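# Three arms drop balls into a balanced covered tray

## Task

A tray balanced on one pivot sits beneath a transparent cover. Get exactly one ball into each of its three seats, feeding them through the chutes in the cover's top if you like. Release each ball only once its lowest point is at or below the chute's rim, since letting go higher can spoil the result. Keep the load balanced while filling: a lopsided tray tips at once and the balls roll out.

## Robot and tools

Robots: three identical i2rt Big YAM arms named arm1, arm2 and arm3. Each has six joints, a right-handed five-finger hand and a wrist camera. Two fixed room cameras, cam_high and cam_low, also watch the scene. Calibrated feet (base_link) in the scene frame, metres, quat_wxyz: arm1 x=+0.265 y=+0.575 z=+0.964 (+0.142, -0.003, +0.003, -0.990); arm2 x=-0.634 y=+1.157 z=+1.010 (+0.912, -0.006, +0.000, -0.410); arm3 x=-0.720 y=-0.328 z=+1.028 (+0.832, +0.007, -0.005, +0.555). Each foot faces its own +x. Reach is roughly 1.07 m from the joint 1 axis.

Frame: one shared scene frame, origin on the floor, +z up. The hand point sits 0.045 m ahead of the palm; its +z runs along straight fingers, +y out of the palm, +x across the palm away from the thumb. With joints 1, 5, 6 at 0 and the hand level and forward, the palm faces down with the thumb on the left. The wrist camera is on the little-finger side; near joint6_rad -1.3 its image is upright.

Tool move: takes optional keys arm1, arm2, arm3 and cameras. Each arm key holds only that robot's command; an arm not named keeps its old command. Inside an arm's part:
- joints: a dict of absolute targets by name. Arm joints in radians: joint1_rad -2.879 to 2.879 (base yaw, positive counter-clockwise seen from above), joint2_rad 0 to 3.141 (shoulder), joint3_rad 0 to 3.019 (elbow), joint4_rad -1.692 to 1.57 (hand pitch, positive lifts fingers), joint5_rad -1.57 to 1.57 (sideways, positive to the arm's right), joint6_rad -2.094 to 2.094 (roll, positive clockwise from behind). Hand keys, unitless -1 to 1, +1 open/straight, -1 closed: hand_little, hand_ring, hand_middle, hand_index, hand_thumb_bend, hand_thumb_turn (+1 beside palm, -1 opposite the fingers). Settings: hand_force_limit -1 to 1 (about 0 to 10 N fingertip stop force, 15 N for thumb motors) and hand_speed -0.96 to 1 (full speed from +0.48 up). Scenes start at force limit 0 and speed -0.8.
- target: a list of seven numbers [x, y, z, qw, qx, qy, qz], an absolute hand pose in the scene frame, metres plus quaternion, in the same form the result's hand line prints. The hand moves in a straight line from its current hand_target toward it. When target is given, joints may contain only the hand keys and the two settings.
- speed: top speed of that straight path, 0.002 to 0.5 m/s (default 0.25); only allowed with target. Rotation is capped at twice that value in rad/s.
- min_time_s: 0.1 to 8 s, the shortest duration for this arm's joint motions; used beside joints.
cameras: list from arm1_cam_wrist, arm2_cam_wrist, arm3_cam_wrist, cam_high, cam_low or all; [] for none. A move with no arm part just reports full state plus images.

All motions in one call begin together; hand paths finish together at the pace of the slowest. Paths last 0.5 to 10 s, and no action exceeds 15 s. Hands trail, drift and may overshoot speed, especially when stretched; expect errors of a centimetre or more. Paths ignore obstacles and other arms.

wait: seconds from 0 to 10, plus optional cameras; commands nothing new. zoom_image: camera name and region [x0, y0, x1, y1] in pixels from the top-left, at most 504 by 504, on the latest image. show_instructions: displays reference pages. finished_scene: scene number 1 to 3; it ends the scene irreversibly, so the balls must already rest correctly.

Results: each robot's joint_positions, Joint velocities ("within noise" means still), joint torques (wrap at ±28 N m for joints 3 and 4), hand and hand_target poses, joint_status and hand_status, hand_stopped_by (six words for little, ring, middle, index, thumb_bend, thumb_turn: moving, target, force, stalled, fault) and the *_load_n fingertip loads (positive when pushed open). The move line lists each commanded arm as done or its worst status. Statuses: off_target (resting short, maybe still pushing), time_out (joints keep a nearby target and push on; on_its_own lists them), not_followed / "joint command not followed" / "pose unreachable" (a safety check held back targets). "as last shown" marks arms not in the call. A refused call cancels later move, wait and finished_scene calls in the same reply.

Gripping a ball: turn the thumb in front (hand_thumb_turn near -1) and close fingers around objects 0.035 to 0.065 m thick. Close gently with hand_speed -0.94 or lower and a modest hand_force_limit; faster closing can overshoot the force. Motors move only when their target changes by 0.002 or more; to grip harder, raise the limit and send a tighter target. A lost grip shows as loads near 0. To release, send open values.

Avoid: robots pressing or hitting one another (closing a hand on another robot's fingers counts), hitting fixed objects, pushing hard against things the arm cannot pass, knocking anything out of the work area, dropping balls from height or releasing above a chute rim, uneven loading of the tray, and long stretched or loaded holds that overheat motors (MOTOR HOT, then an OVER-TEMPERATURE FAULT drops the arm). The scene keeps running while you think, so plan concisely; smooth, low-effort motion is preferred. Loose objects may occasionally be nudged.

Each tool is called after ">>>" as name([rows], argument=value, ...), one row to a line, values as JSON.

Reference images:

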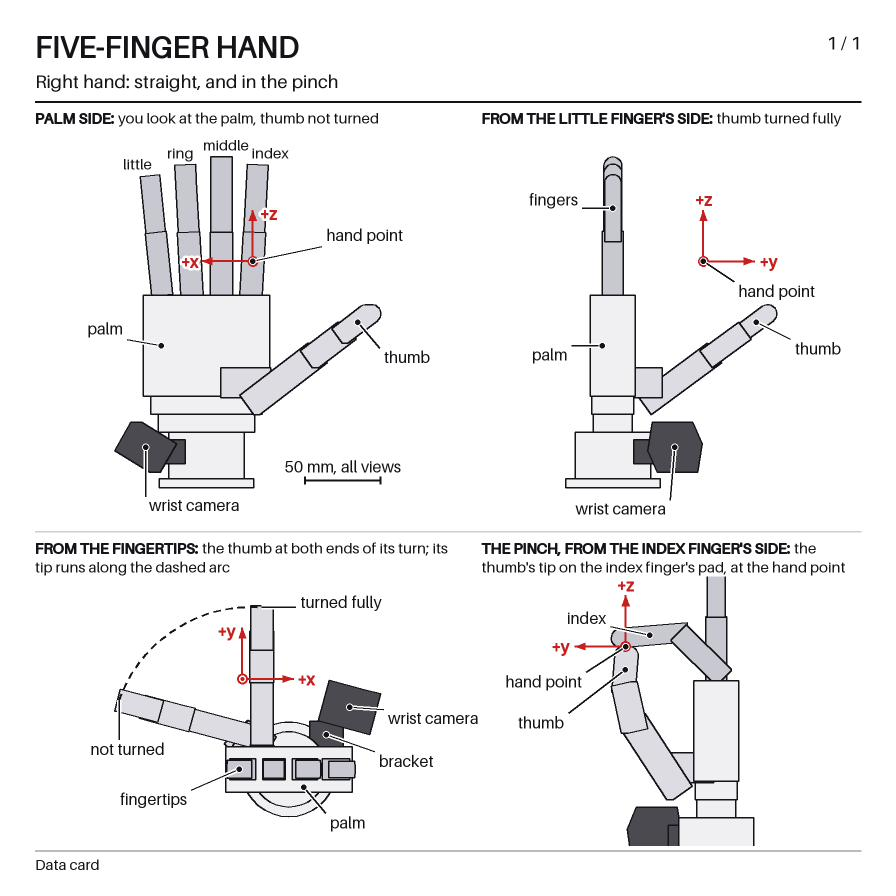

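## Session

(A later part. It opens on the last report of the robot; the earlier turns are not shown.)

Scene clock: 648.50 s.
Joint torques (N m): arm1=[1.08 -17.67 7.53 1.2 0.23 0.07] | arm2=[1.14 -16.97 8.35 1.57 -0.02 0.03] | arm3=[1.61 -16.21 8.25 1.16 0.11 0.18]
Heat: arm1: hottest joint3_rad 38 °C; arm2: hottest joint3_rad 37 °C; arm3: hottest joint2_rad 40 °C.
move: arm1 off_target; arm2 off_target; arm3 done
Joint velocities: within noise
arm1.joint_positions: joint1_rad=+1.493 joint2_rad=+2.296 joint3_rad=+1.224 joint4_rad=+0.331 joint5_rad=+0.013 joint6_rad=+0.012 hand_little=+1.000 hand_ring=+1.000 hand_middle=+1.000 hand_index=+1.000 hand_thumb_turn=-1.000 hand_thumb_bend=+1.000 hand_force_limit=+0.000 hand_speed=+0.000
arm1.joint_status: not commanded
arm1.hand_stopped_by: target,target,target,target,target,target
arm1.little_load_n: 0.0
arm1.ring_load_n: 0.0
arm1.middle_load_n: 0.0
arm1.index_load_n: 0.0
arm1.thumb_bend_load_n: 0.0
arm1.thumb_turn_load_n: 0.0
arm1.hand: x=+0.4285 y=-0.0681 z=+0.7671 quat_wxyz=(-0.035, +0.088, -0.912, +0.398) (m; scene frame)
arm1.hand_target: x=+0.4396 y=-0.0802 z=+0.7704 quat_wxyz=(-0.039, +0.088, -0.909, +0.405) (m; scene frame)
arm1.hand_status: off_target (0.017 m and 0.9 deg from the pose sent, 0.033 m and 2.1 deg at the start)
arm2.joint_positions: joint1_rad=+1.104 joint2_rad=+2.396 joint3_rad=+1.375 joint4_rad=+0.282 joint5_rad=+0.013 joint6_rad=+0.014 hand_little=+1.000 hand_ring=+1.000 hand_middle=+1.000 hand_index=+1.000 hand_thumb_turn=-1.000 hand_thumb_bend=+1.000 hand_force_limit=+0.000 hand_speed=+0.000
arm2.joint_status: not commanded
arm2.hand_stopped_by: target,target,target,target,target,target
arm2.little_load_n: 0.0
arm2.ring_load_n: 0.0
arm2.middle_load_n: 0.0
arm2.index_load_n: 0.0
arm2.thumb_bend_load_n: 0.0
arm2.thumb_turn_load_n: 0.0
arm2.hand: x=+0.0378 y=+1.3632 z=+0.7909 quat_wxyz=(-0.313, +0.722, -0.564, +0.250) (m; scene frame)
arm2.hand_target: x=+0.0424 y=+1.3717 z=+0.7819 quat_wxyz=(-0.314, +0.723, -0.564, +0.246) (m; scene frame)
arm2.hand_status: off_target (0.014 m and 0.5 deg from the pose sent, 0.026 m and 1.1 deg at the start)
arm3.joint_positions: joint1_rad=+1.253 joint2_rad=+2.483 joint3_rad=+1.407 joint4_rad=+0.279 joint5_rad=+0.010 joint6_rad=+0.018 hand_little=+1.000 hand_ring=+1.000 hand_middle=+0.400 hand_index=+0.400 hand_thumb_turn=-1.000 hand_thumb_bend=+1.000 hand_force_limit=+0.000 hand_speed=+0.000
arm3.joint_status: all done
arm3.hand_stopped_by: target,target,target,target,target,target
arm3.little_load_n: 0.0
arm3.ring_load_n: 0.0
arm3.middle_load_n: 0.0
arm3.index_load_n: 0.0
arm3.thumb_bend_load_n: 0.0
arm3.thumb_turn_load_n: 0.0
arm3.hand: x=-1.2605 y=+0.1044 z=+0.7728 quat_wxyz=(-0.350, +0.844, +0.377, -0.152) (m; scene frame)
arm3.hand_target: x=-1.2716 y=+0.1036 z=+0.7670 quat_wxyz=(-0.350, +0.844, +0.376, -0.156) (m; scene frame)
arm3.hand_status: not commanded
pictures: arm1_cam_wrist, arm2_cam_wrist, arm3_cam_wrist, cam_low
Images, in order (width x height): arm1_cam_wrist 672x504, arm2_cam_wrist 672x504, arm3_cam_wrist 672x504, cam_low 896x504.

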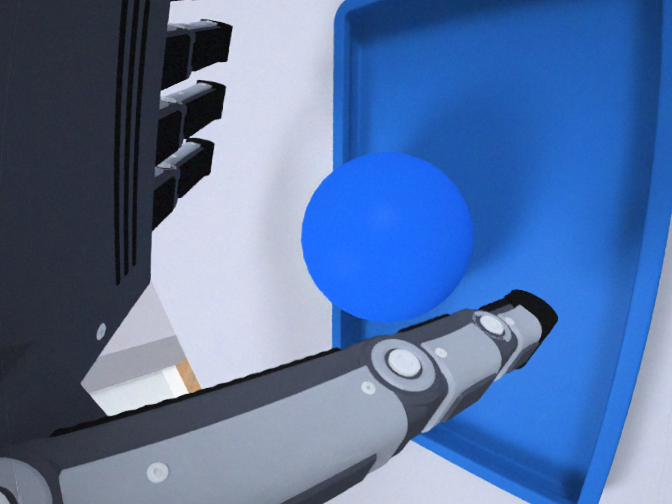

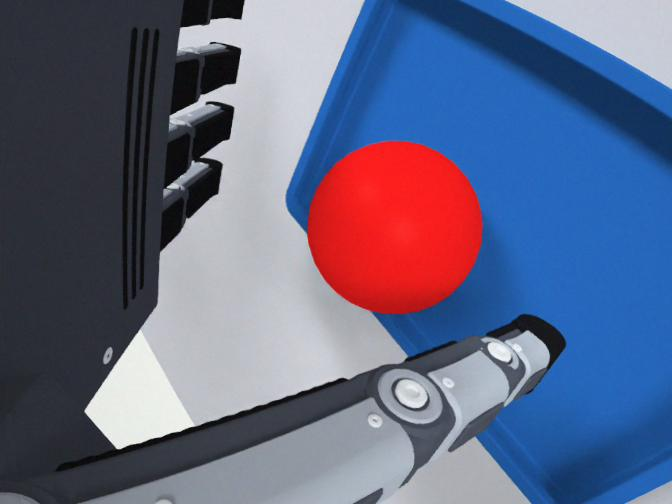

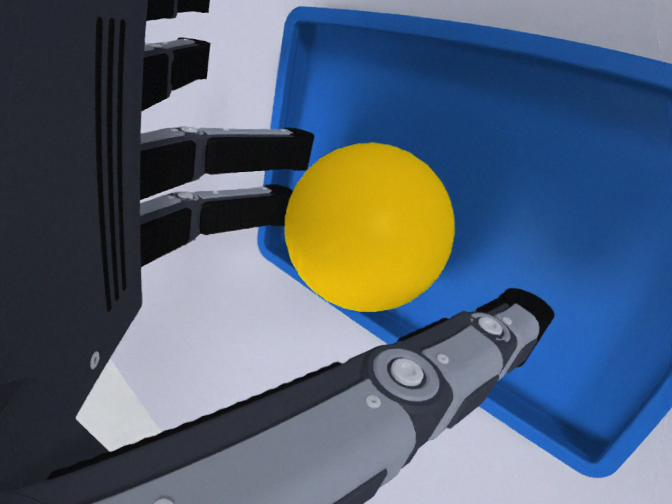

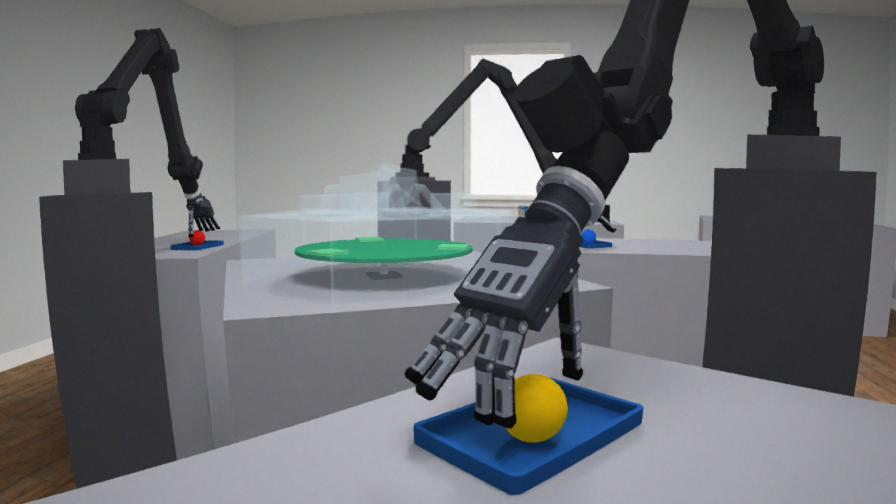

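>>> move(arm1={"joints": {"hand_index": 0.4, "hand_middle": 0.4, "hand_thumb_bend": 0.75, "hand_speed": -0.5, "hand_force_limit": -0.5}}, arm2={"joints": {"hand_index": 0.4, "hand_middle": 0.4, "hand_thumb_bend": 0.75, "hand_speed": -0.5, "hand_force_limit": -0.5}}, arm3={"joints": {"hand_index": 0.4, "hand_middle": 0.4, "hand_thumb_bend": 0.75, "hand_speed": -0.5, "hand_force_limit": -0.5}}, cameras=["arm1_cam_wrist", "arm2_cam_wrist", "arm3_cam_wrist"])

>>> move(arm1={"joints": {"hand_index": -0.5, "hand_middle": -0.5, "hand_thumb_bend": -0.3, "hand_speed": -0.9, "hand_force_limit": -0.5}}, arm2={"joints": {"hand_index": -0.5, "hand_middle": -0.5, "hand_thumb_bend": -0.3, "hand_speed": -0.9, "hand_force_limit": -0.5}}, arm3={"joints": {"hand_index": -0.5, "hand_middle": -0.5, "hand_thumb_bend": -0.3, "hand_speed": -0.9, "hand_force_limit": -0.5}}, cameras=["arm1_cam_wrist", "arm2_cam_wrist", "arm3_cam_wrist", "cam_low"])

>>> zoom_image(camera="cam_low", region=[390, 200, 660, 500])

Scene clock: 669.57 s.
Joint torques (N m): arm1=[1.85 -16.85 7.32 1.14 0.25 0.03] | arm2=[0.97 -16.91 8.29 1.51 -0.01 0.03] | arm3=[1.61 -16.26 8.25 1.16 0.11 0.18]
Heat: arm1: hottest joint3_rad 39 °C; arm2: hottest joint3_rad 37 °C; arm3: hottest joint2_rad 40 °C.
move: arm1 done; arm2 done; arm3 done
Joint velocities: within noise
arm1.joint_positions: joint1_rad=+1.493 joint2_rad=+2.296 joint3_rad=+1.224 joint4_rad=+0.331 joint5_rad=+0.013 joint6_rad=+0.012 hand_little=+1.000 hand_ring=+1.000 hand_middle=+0.400 hand_index=+0.400 hand_thumb_turn=-1.000 hand_thumb_bend=+0.750 hand_force_limit=-0.500 hand_speed=-0.500
arm1.joint_status: all done
arm1.hand_stopped_by: target,target,target,target,target,target
arm1.little_load_n: 0.0
arm1.ring_load_n: 0.0
arm1.middle_load_n: 0.0
arm1.index_load_n: 0.0
arm1.thumb_bend_load_n: 0.0
arm1.thumb_turn_load_n: 0.0
arm1.hand: x=+0.4285 y=-0.0681 z=+0.7671 quat_wxyz=(-0.035, +0.088, -0.912, +0.398) (m; scene frame)
arm1.hand_target: x=+0.4396 y=-0.0804 z=+0.7707 quat_wxyz=(-0.039, +0.088, -0.909, +0.405) (m; scene frame)
arm1.hand_status: not commanded
arm2.joint_positions: joint1_rad=+1.104 joint2_rad=+2.396 joint3_rad=+1.375 joint4_rad=+0.282 joint5_rad=+0.013 joint6_rad=+0.014 hand_little=+1.000 hand_ring=+1.000 hand_middle=+0.400 hand_index=+0.400 hand_thumb_turn=-1.000 hand_thumb_bend=+0.750 hand_force_limit=-0.500 hand_speed=-0.500
arm2.joint_status: all done
arm2.hand_stopped_by: target,target,target,target,target,target
arm2.little_load_n: 0.0
arm2.ring_load_n: 0.0
arm2.middle_load_n: 0.0
arm2.index_load_n: 0.0
arm2.thumb_bend_load_n: 0.0
arm2.thumb_turn_load_n: 0.0
arm2.hand: x=+0.0378 y=+1.3632 z=+0.7909 quat_wxyz=(-0.313, +0.722, -0.564, +0.250) (m; scene frame)
arm2.hand_target: x=+0.0424 y=+1.3717 z=+0.7819 quat_wxyz=(-0.314, +0.723, -0.564, +0.246) (m; scene frame)
arm2.hand_status: not commanded
arm3.joint_positions: joint1_rad=+1.253 joint2_rad=+2.483 joint3_rad=+1.407 joint4_rad=+0.279 joint5_rad=+0.010 joint6_rad=+0.018 hand_little=+1.000 hand_ring=+1.000 hand_middle=+0.400 hand_index=+0.400 hand_thumb_turn=-1.000 hand_thumb_bend=+0.750 hand_force_limit=-0.500 hand_speed=-0.500
arm3.joint_status: all done
arm3.hand_stopped_by: target,target,target,target,target,target
arm3.little_load_n: 0.0
arm3.ring_load_n: 0.0
arm3.middle_load_n: 0.0
arm3.index_load_n: 0.0
arm3.thumb_bend_load_n: 0.0
arm3.thumb_turn_load_n: 0.0
arm3.hand: x=-1.2605 y=+0.1044 z=+0.7728 quat_wxyz=(-0.350, +0.844, +0.377, -0.152) (m; scene frame)
arm3.hand_target: x=-1.2716 y=+0.1036 z=+0.7670 quat_wxyz=(-0.350, +0.844, +0.376, -0.156) (m; scene frame)
arm3.hand_status: not commanded
pictures: arm1_cam_wrist, arm2_cam_wrist, arm3_cam_wrist
Images, in order (width x height): arm1_cam_wrist 672x504, arm2_cam_wrist 672x504, arm3_cam_wrist 672x504.

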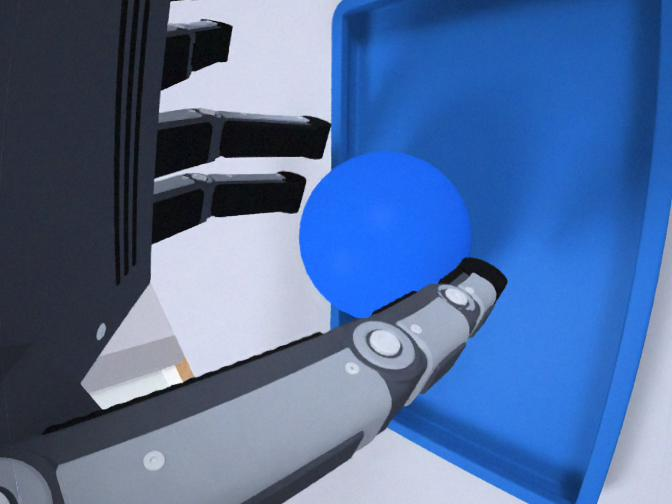

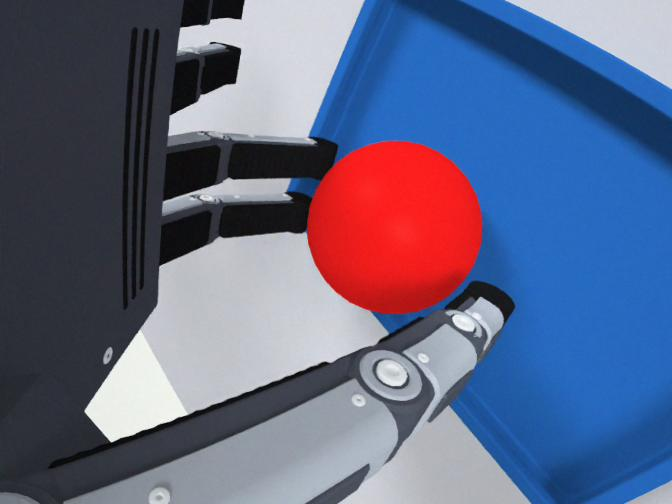

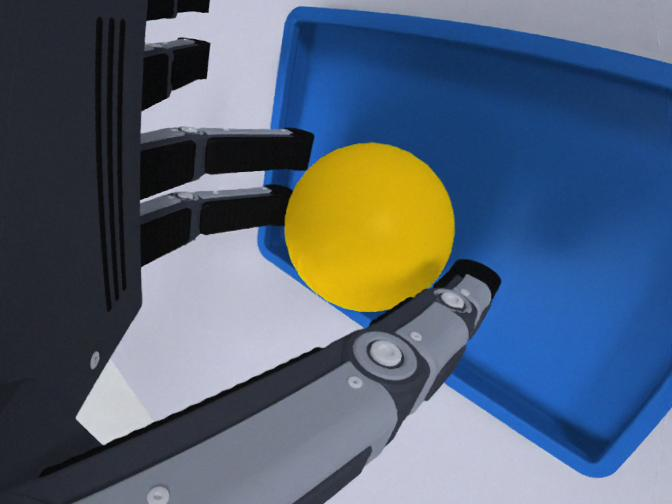

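Scene clock: 674.00 s.
Joint torques (N m): arm1=[0.79 -17.08 7.2 1.1 0.21 0.03] | arm2=[1.08 -16.97 7.94 1.55 -0.01 0.03] | arm3=[1.61 -16.26 7.98 1.17 0.09 0.19]
Heat: arm1: hottest joint3_rad 39 °C; arm2: hottest joint2_rad 36 °C; arm3: hottest joint2_rad 40 °C.
move: arm1 off_target; arm2 off_target; arm3 off_target
Joint velocities: within noise
arm1.joint_positions: joint1_rad=+1.493 joint2_rad=+2.296 joint3_rad=+1.226 joint4_rad=+0.331 joint5_rad=+0.013 joint6_rad=+0.012 hand_little=+1.000 hand_ring=+1.000 hand_middle=+0.169 hand_index=+0.178 hand_thumb_turn=-1.000 hand_thumb_bend=+0.639 hand_force_limit=-0.500 hand_speed=-0.900
arm1.joint_status: hand_middle off_target (ended at +0.169, target -0.500); hand_index off_target (ended at +0.178, target -0.500); hand_thumb_bend off_target (ended at +0.639, target -0.300); the others done
arm1.hand_stopped_by: target,target,force,force,force,target
arm1.little_load_n: 0.0
arm1.ring_load_n: 0.0
arm1.middle_load_n: 3.5
arm1.index_load_n: 1.5
arm1.thumb_bend_load_n: 5.5
arm1.thumb_turn_load_n: 0.5
arm1.hand: x=+0.4287 y=-0.0690 z=+0.7676 quat_wxyz=(-0.035, +0.088, -0.912, +0.399) (m; scene frame)
arm1.hand_target: x=+0.4394 y=-0.0799 z=+0.7705 quat_wxyz=(-0.039, +0.088, -0.909, +0.405) (m; scene frame)
arm1.hand_status: not commanded
arm2.joint_positions: joint1_rad=+1.104 joint2_rad=+2.396 joint3_rad=+1.380 joint4_rad=+0.282 joint5_rad=+0.013 joint6_rad=+0.014 hand_little=+1.000 hand_ring=+1.000 hand_middle=+0.197 hand_index=+0.142 hand_thumb_turn=-1.000 hand_thumb_bend=+0.644 hand_force_limit=-0.500 hand_speed=-0.900
arm2.joint_status: hand_middle off_target (ended at +0.197, target -0.500); hand_index off_target (ended at +0.142, target -0.500); hand_thumb_bend off_target (ended at +0.644, target -0.300); the others done
arm2.hand_stopped_by: target,target,force,force,force,target
arm2.little_load_n: 0.0
arm2.ring_load_n: 0.0
arm2.middle_load_n: 1.5
arm2.index_load_n: 4.5
arm2.thumb_bend_load_n: 6.0
arm2.thumb_turn_load_n: -0.5
arm2.hand: x=+0.0403 y=+1.3638 z=+0.7926 quat_wxyz=(-0.315, +0.721, -0.563, +0.251) (m; scene frame)
arm2.hand_target: x=+0.0425 y=+1.3717 z=+0.7820 quat_wxyz=(-0.314, +0.723, -0.564, +0.246) (m; scene frame)
arm2.hand_status: not commanded
arm3.joint_positions: joint1_rad=+1.253 joint2_rad=+2.483 joint3_rad=+1.410 joint4_rad=+0.279 joint5_rad=+0.011 joint6_rad=+0.018 hand_little=+1.000 hand_ring=+1.000 hand_middle=+0.188 hand_index=+0.169 hand_thumb_turn=-1.000 hand_thumb_bend=+0.634 hand_force_limit=-0.500 hand_speed=-0.900
arm3.joint_status: hand_middle off_target (ended at +0.188, target -0.500); hand_index off_target (ended at +0.169, target -0.500); hand_thumb_bend off_target (ended at +0.634, target -0.300); the others done
arm3.hand_stopped_by: target,target,force,force,force,target
arm3.little_load_n: 0.0
arm3.ring_load_n: 0.0
arm3.middle_load_n: 2.5
arm3.index_load_n: 4.0
arm3.thumb_bend_load_n: 5.5
arm3.thumb_turn_load_n: 0.0
arm3.hand: x=-1.2616 y=+0.1058 z=+0.7738 quat_wxyz=(-0.352, +0.843, +0.377, -0.152) (m; scene frame)
arm3.hand_target: x=-1.2712 y=+0.1036 z=+0.7667 quat_wxyz=(-0.350, +0.844, +0.376, -0.155) (m; scene frame)
arm3.hand_status: not commanded
pictures: arm1_cam_wrist, arm2_cam_wrist, arm3_cam_wrist, cam_low
Images, in order (width x height): arm1_cam_wrist 672x504, arm2_cam_wrist 672x504, arm3_cam_wrist 672x504, cam_low 896x504.

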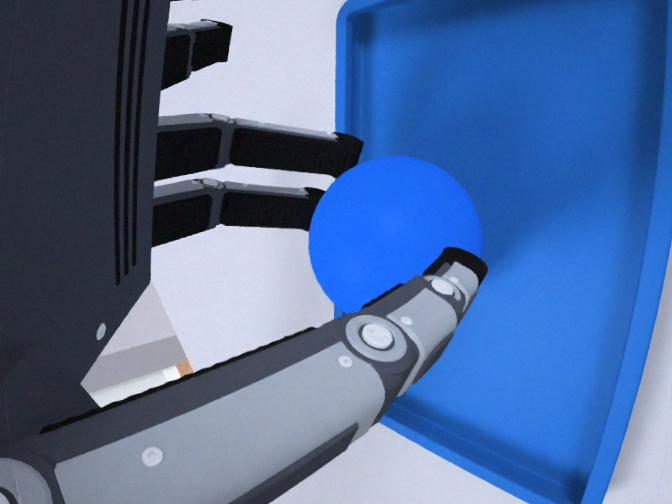

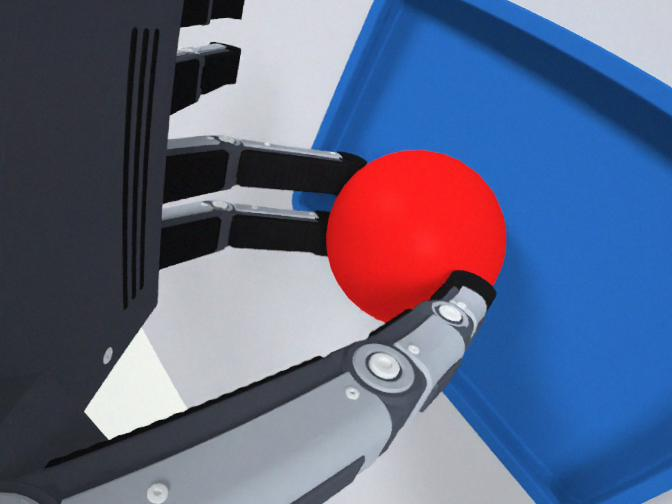

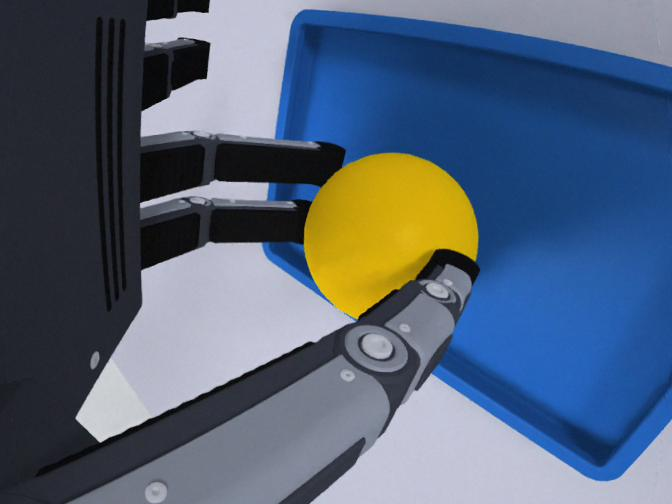

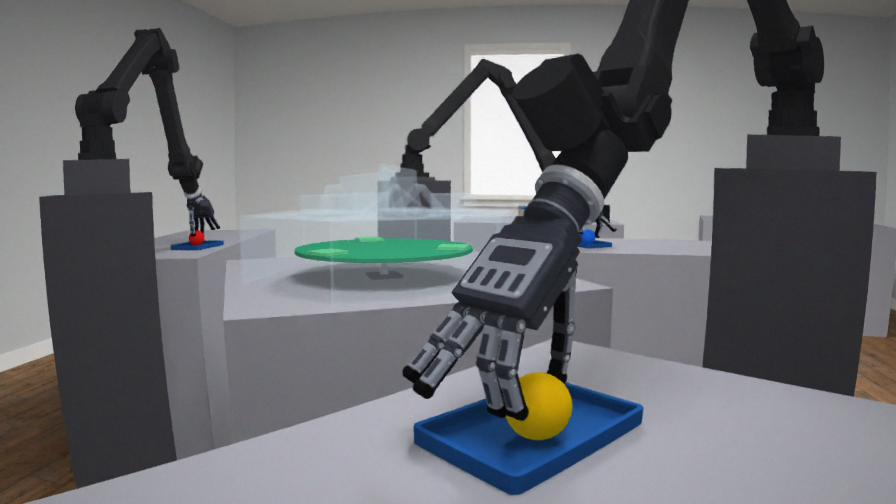

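Scaled by 1.680 from the camera's 896x504 image, which has a finer 1280x720 frame.

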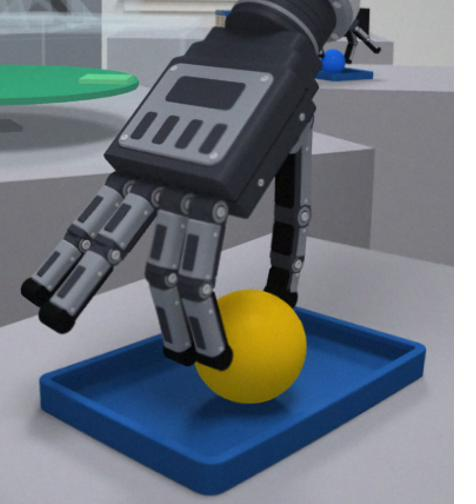

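>>> move(arm1={"target": [0.4394, -0.0799, 0.83, 0.0393, -0.0884, 0.9093, -0.4048], "speed": 0.06}, arm2={"target": [0.0425, 1.3717, 0.845, 0.3142, -0.7226, 0.5645, -0.2455], "speed": 0.06}, arm3={"target": [-1.2712, 0.1036, 0.827, 0.3496, -0.8441, -0.3758, 0.1556], "speed": 0.06}, cameras=["arm1_cam_wrist", "arm2_cam_wrist", "arm3_cam_wrist", "cam_low"])

>>> zoom_image(camera="cam_low", region=[390, 200, 660, 500])

Scene clock: 690.63 s.
Joint torques (N m): arm1=[0.79 -19.14 5.96 1.46 0.21 0.04] | arm2=[1.03 -21.13 5.27 1.72 -0.04 0.03] | arm3=[1.44 -19.37 6.34 1.2 0 0.17]
Heat: arm1: hottest joint3_rad 38 °C; arm2: hottest joint2_rad 36 °C; arm3: hottest joint2_rad 40 °C.
move: arm1 off_target; arm2 off_target; arm3 off_target
Joint velocities: within noise
arm1.joint_positions: joint1_rad=+1.493 joint2_rad=+2.194 joint3_rad=+1.226 joint4_rad=+0.227 joint5_rad=+0.013 joint6_rad=+0.012 hand_little=+1.000 hand_ring=+1.000 hand_middle=+0.169 hand_index=+0.178 hand_thumb_turn=-1.000 hand_thumb_bend=+0.638 hand_force_limit=-0.500 hand_speed=-0.900
arm1.joint_status: not commanded
arm1.hand_stopped_by: target,target,force,force,force,target
arm1.little_load_n: 0.0
arm1.ring_load_n: -0.5
arm1.middle_load_n: 0.0
arm1.index_load_n: 0.0
arm1.thumb_bend_load_n: 0.0
arm1.thumb_turn_load_n: 0.0
arm1.hand: x=+0.4305 y=-0.0761 z=+0.8176 quat_wxyz=(-0.035, +0.088, -0.912, +0.398) (m; scene frame)
arm1.hand_target: x=+0.4391 y=-0.0800 z=+0.8287 quat_wxyz=(-0.039, +0.089, -0.910, +0.404) (m; scene frame)
arm1.hand_status: off_target (0.016 m and 0.9 deg from the pose sent, 0.064 m and 0.9 deg at the start)
arm2.joint_positions: joint1_rad=+1.104 joint2_rad=+2.321 joint3_rad=+1.374 joint4_rad=+0.184 joint5_rad=+0.014 joint6_rad=+0.006 hand_little=+1.000 hand_ring=+1.000 hand_middle=+0.197 hand_index=+0.142 hand_thumb_turn=-1.000 hand_thumb_bend=+0.644 hand_force_limit=-0.500 hand_speed=-0.900
arm2.joint_status: not commanded
arm2.hand_stopped_by: target,target,force,force,force,target
arm2.little_load_n: 0.0
arm2.ring_load_n: 0.0
arm2.middle_load_n: 2.0
arm2.index_load_n: 5.0
arm2.thumb_bend_load_n: 6.0
arm2.thumb_turn_load_n: 0.0
arm2.hand: x=+0.0394 y=+1.3631 z=+0.8263 quat_wxyz=(-0.303, +0.728, -0.564, +0.245) (m; scene frame)
arm2.hand_target: x=+0.0436 y=+1.3712 z=+0.8451 quat_wxyz=(-0.313, +0.724, -0.562, +0.248) (m; scene frame)
arm2.hand_status: off_target (0.021 m and 1.4 deg from the pose sent, 0.053 m and 0.7 deg at the start)
arm3.joint_positions: joint1_rad=+1.253 joint2_rad=+2.396 joint3_rad=+1.384 joint4_rad=+0.196 joint5_rad=+0.018 joint6_rad=+0.010 hand_little=+1.000 hand_ring=+1.000 hand_middle=+0.188 hand_index=+0.169 hand_thumb_turn=-1.000 hand_thumb_bend=+0.634 hand_force_limit=-0.500 hand_speed=-0.900
arm3.joint_status: not commanded
arm3.hand_stopped_by: target,target,force,force,force,target
arm3.little_load_n: 0.0
arm3.ring_load_n: 0.0
arm3.middle_load_n: 3.0
arm3.index_load_n: 3.5
arm3.thumb_bend_load_n: 5.5
arm3.thumb_turn_load_n: 0.0
arm3.hand: x=-1.2593 y=+0.1052 z=+0.8113 quat_wxyz=(-0.345, +0.846, +0.381, -0.144) (m; scene frame)
arm3.hand_target: x=-1.2706 y=+0.1052 z=+0.8271 quat_wxyz=(-0.352, +0.843, +0.378, -0.152) (m; scene frame)
arm3.hand_status: off_target (0.020 m and 1.6 deg from the pose sent, 0.054 m and 0.5 deg at the start)
pictures: arm1_cam_wrist, arm2_cam_wrist, arm3_cam_wrist, cam_low
Images, in order (width x height): arm1_cam_wrist 672x504, arm2_cam_wrist 672x504, arm3_cam_wrist 672x504, cam_low 896x504.

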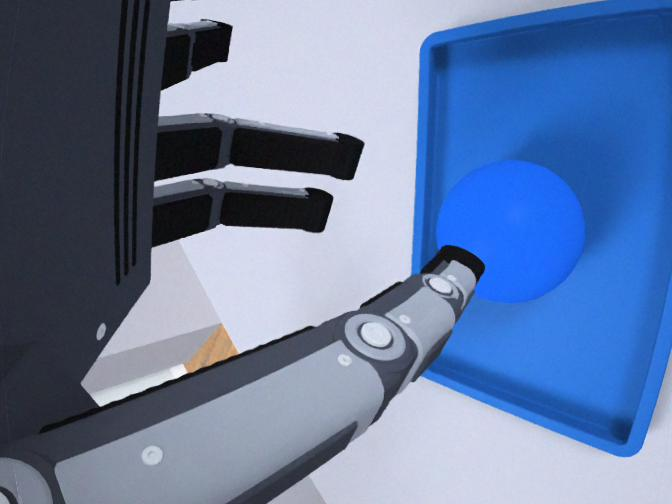

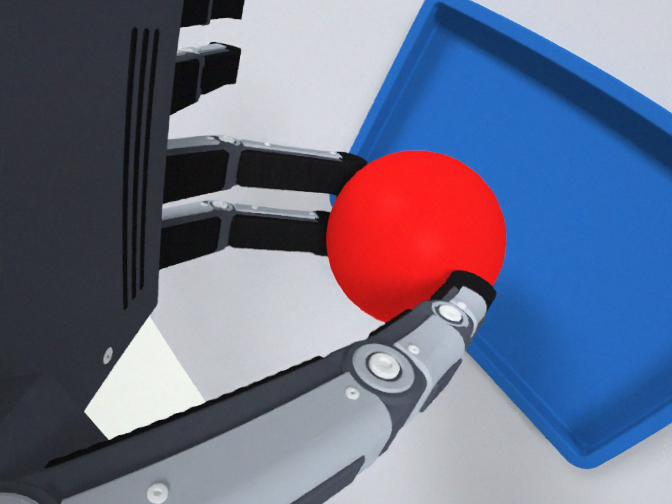

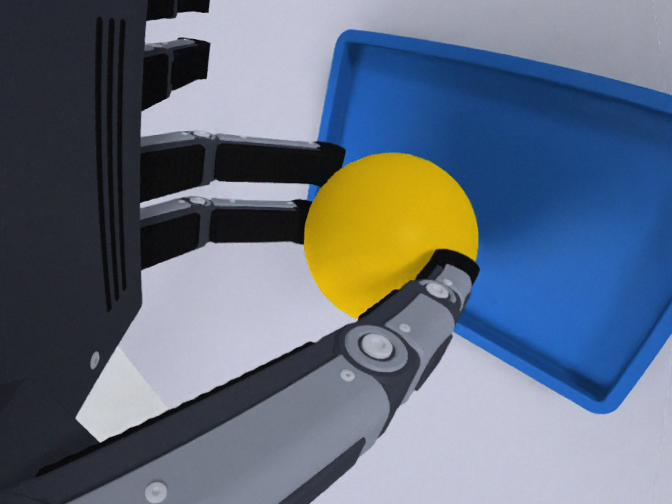

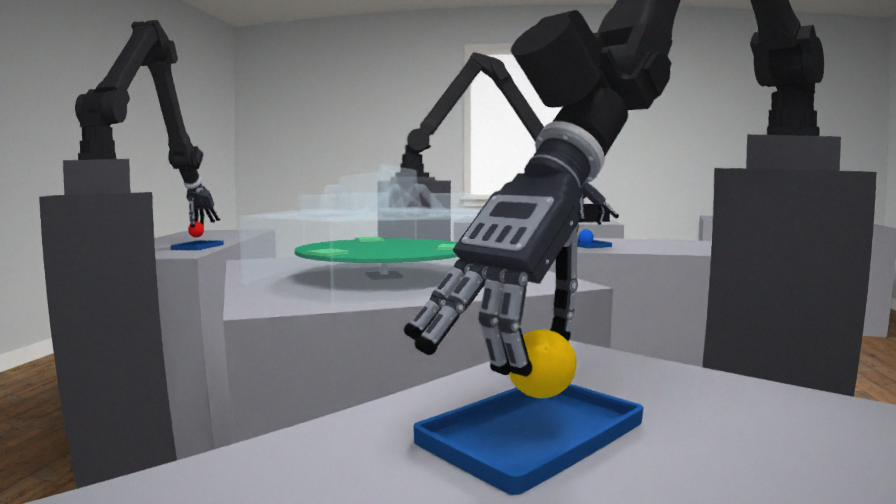

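Scaled by 1.680 from the camera's 896x504 image, which has a finer 1280x720 frame.

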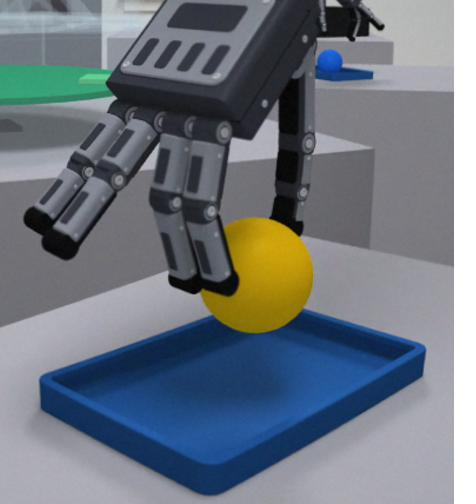

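>>> move(arm1={"target": [0.4276, -0.056, 0.845, 0.0393, -0.0884, 0.9093, -0.4048], "speed": 0.05, "joints": {"hand_index": 1, "hand_middle": 1, "hand_thumb_bend": 1, "hand_speed": 0}}, arm2={"target": [0.0425, 1.3717, 0.788, 0.3142, -0.7226, 0.5645, -0.2455], "speed": 0.04}, arm3={"target": [-1.2712, 0.1036, 0.772, 0.3496, -0.8441, -0.3758, 0.1556], "speed": 0.04}, cameras=["arm1_cam_wrist", "arm2_cam_wrist", "arm3_cam_wrist", "cam_low"])

>>> zoom_image(camera="cam_low", region=[390, 200, 660, 500])

Scene clock: 720.43 s.
Joint torques (N m): arm1=[0.32 -18.73 4.63 2.1 -0.09 -0.09] | arm2=[1.03 -17.03 7.68 2.78 -0.07 0.07] | arm3=[1.55 -16.03 8.46 2.14 -0.07 0.21]
Heat: arm1: hottest joint3_rad 37 °C; arm2: hottest joint2_rad 37 °C; arm3: hottest joint2_rad 44 °C.
move: arm1 off_target; arm2 off_target; arm3 off_target
Joint velocities: within noise
arm1.joint_positions: joint1_rad=+1.493 joint2_rad=+2.122 joint3_rad=+1.147 joint4_rad=+0.227 joint5_rad=+0.009 joint6_rad=+0.012 hand_little=+1.000 hand_ring=+1.000 hand_middle=+1.000 hand_index=+1.000 hand_thumb_turn=-1.000 hand_thumb_bend=+1.000 hand_force_limit=-0.500 hand_speed=+0.000
arm1.joint_status: all done
arm1.hand_stopped_by: target,target,target,target,target,target
arm1.little_load_n: 0.0
arm1.ring_load_n: 0.0
arm1.middle_load_n: 0.0
arm1.index_load_n: 0.0
arm1.thumb_bend_load_n: 0.0
arm1.thumb_turn_load_n: 0.0
arm1.hand: x=+0.4266 y=-0.0531 z=+0.8348 quat_wxyz=(-0.037, +0.089, -0.913, +0.395) (m; scene frame)
arm1.hand_target: x=+0.4278 y=-0.0564 z=+0.8456 quat_wxyz=(-0.040, +0.089, -0.909, +0.405) (m; scene frame)
arm1.hand_status: off_target (0.011 m and 1.2 deg from the pose sent, 0.034 m and 0.9 deg at the start)
arm2.joint_positions: joint1_rad=+1.104 joint2_rad=+2.384 joint3_rad=+1.374 joint4_rad=+0.245 joint5_rad=+0.011 joint6_rad=+0.008 hand_little=+1.000 hand_ring=+1.000 hand_middle=+0.197 hand_index=+0.142 hand_thumb_turn=-1.000 hand_thumb_bend=+0.644 hand_force_limit=-0.500 hand_speed=-0.900
arm2.joint_status: not commanded
arm2.hand_stopped_by: target,target,force,force,force,target
arm2.little_load_n: 0.0
arm2.ring_load_n: 0.0
arm2.middle_load_n: 2.0
arm2.index_load_n: 4.0
arm2.thumb_bend_load_n: 5.5
arm2.thumb_turn_load_n: -0.5
arm2.hand: x=+0.0329 y=+1.3618 z=+0.7930 quat_wxyz=(-0.303, +0.728, -0.565, +0.243) (m; scene frame)
arm2.hand_target: x=+0.0410 y=+1.3718 z=+0.7880 quat_wxyz=(-0.314, +0.724, -0.564, +0.244) (m; scene frame)
arm2.hand_status: off_target (0.015 m and 1.4 deg from the pose sent, 0.039 m and 1.4 deg at the start)
arm3.joint_positions: joint1_rad=+1.253 joint2_rad=+2.468 joint3_rad=+1.394 joint4_rad=+0.248 joint5_rad=+0.008 joint6_rad=+0.016 hand_little=+1.000 hand_ring=+1.000 hand_middle=+0.188 hand_index=+0.169 hand_thumb_turn=-1.000 hand_thumb_bend=+0.634 hand_force_limit=-0.500 hand_speed=-0.900
arm3.joint_status: not commanded
arm3.hand_stopped_by: target,target,force,force,force,target
arm3.little_load_n: 0.0
arm3.ring_load_n: 0.0
arm3.middle_load_n: 2.0
arm3.index_load_n: 3.5
arm3.thumb_bend_load_n: 5.5
arm3.thumb_turn_load_n: 0.0
arm3.hand: x=-1.2543 y=+0.0988 z=+0.7745 quat_wxyz=(-0.339, +0.848, +0.380, -0.147) (m; scene frame)
arm3.hand_target: x=-1.2712 y=+0.1022 z=+0.7729 quat_wxyz=(-0.349, +0.844, +0.377, -0.158) (m; scene frame)
arm3.hand_status: off_target (0.018 m and 1.8 deg from the pose sent, 0.041 m and 1.6 deg at the start)
pictures: arm1_cam_wrist, arm2_cam_wrist, arm3_cam_wrist, cam_low
Images, in order (width x height): arm1_cam_wrist 672x504, arm2_cam_wrist 672x504, arm3_cam_wrist 672x504, cam_low 896x504.

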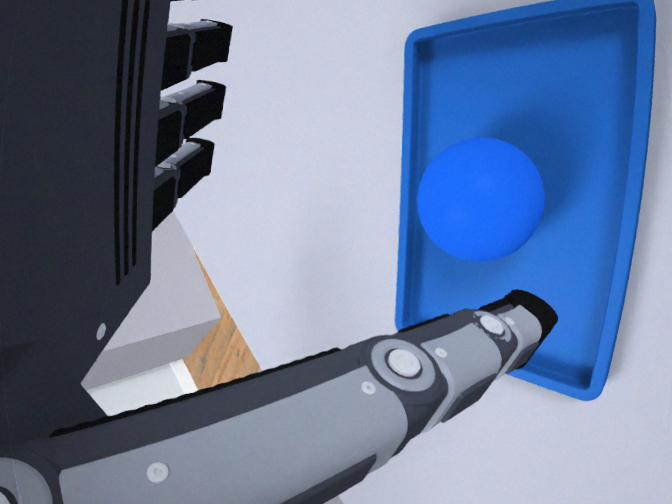

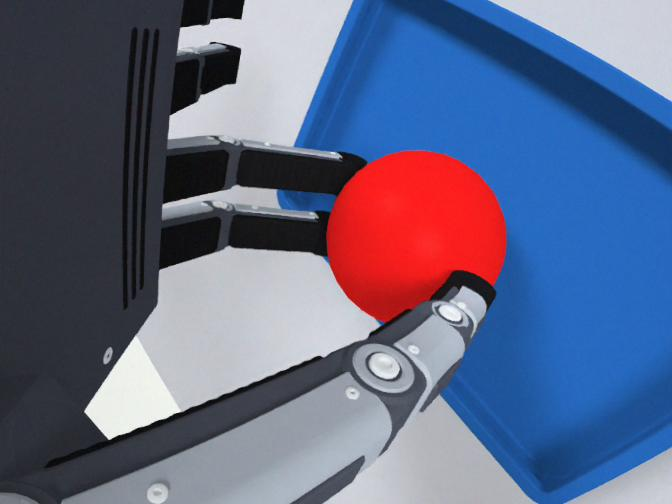

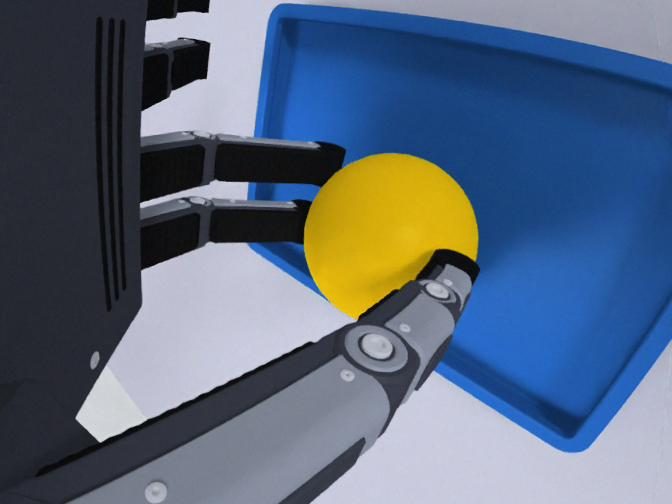

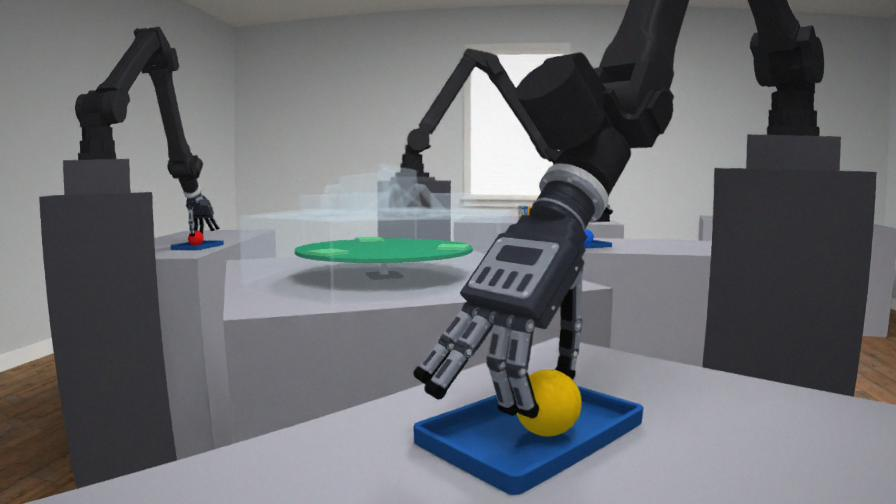

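Scaled by 1.680 from the camera's 896x504 image, which has a finer 1280x720 frame.

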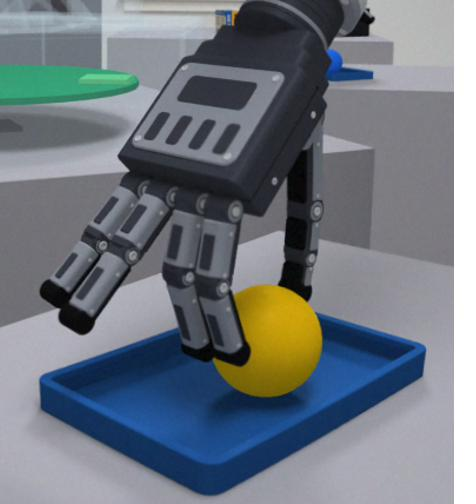

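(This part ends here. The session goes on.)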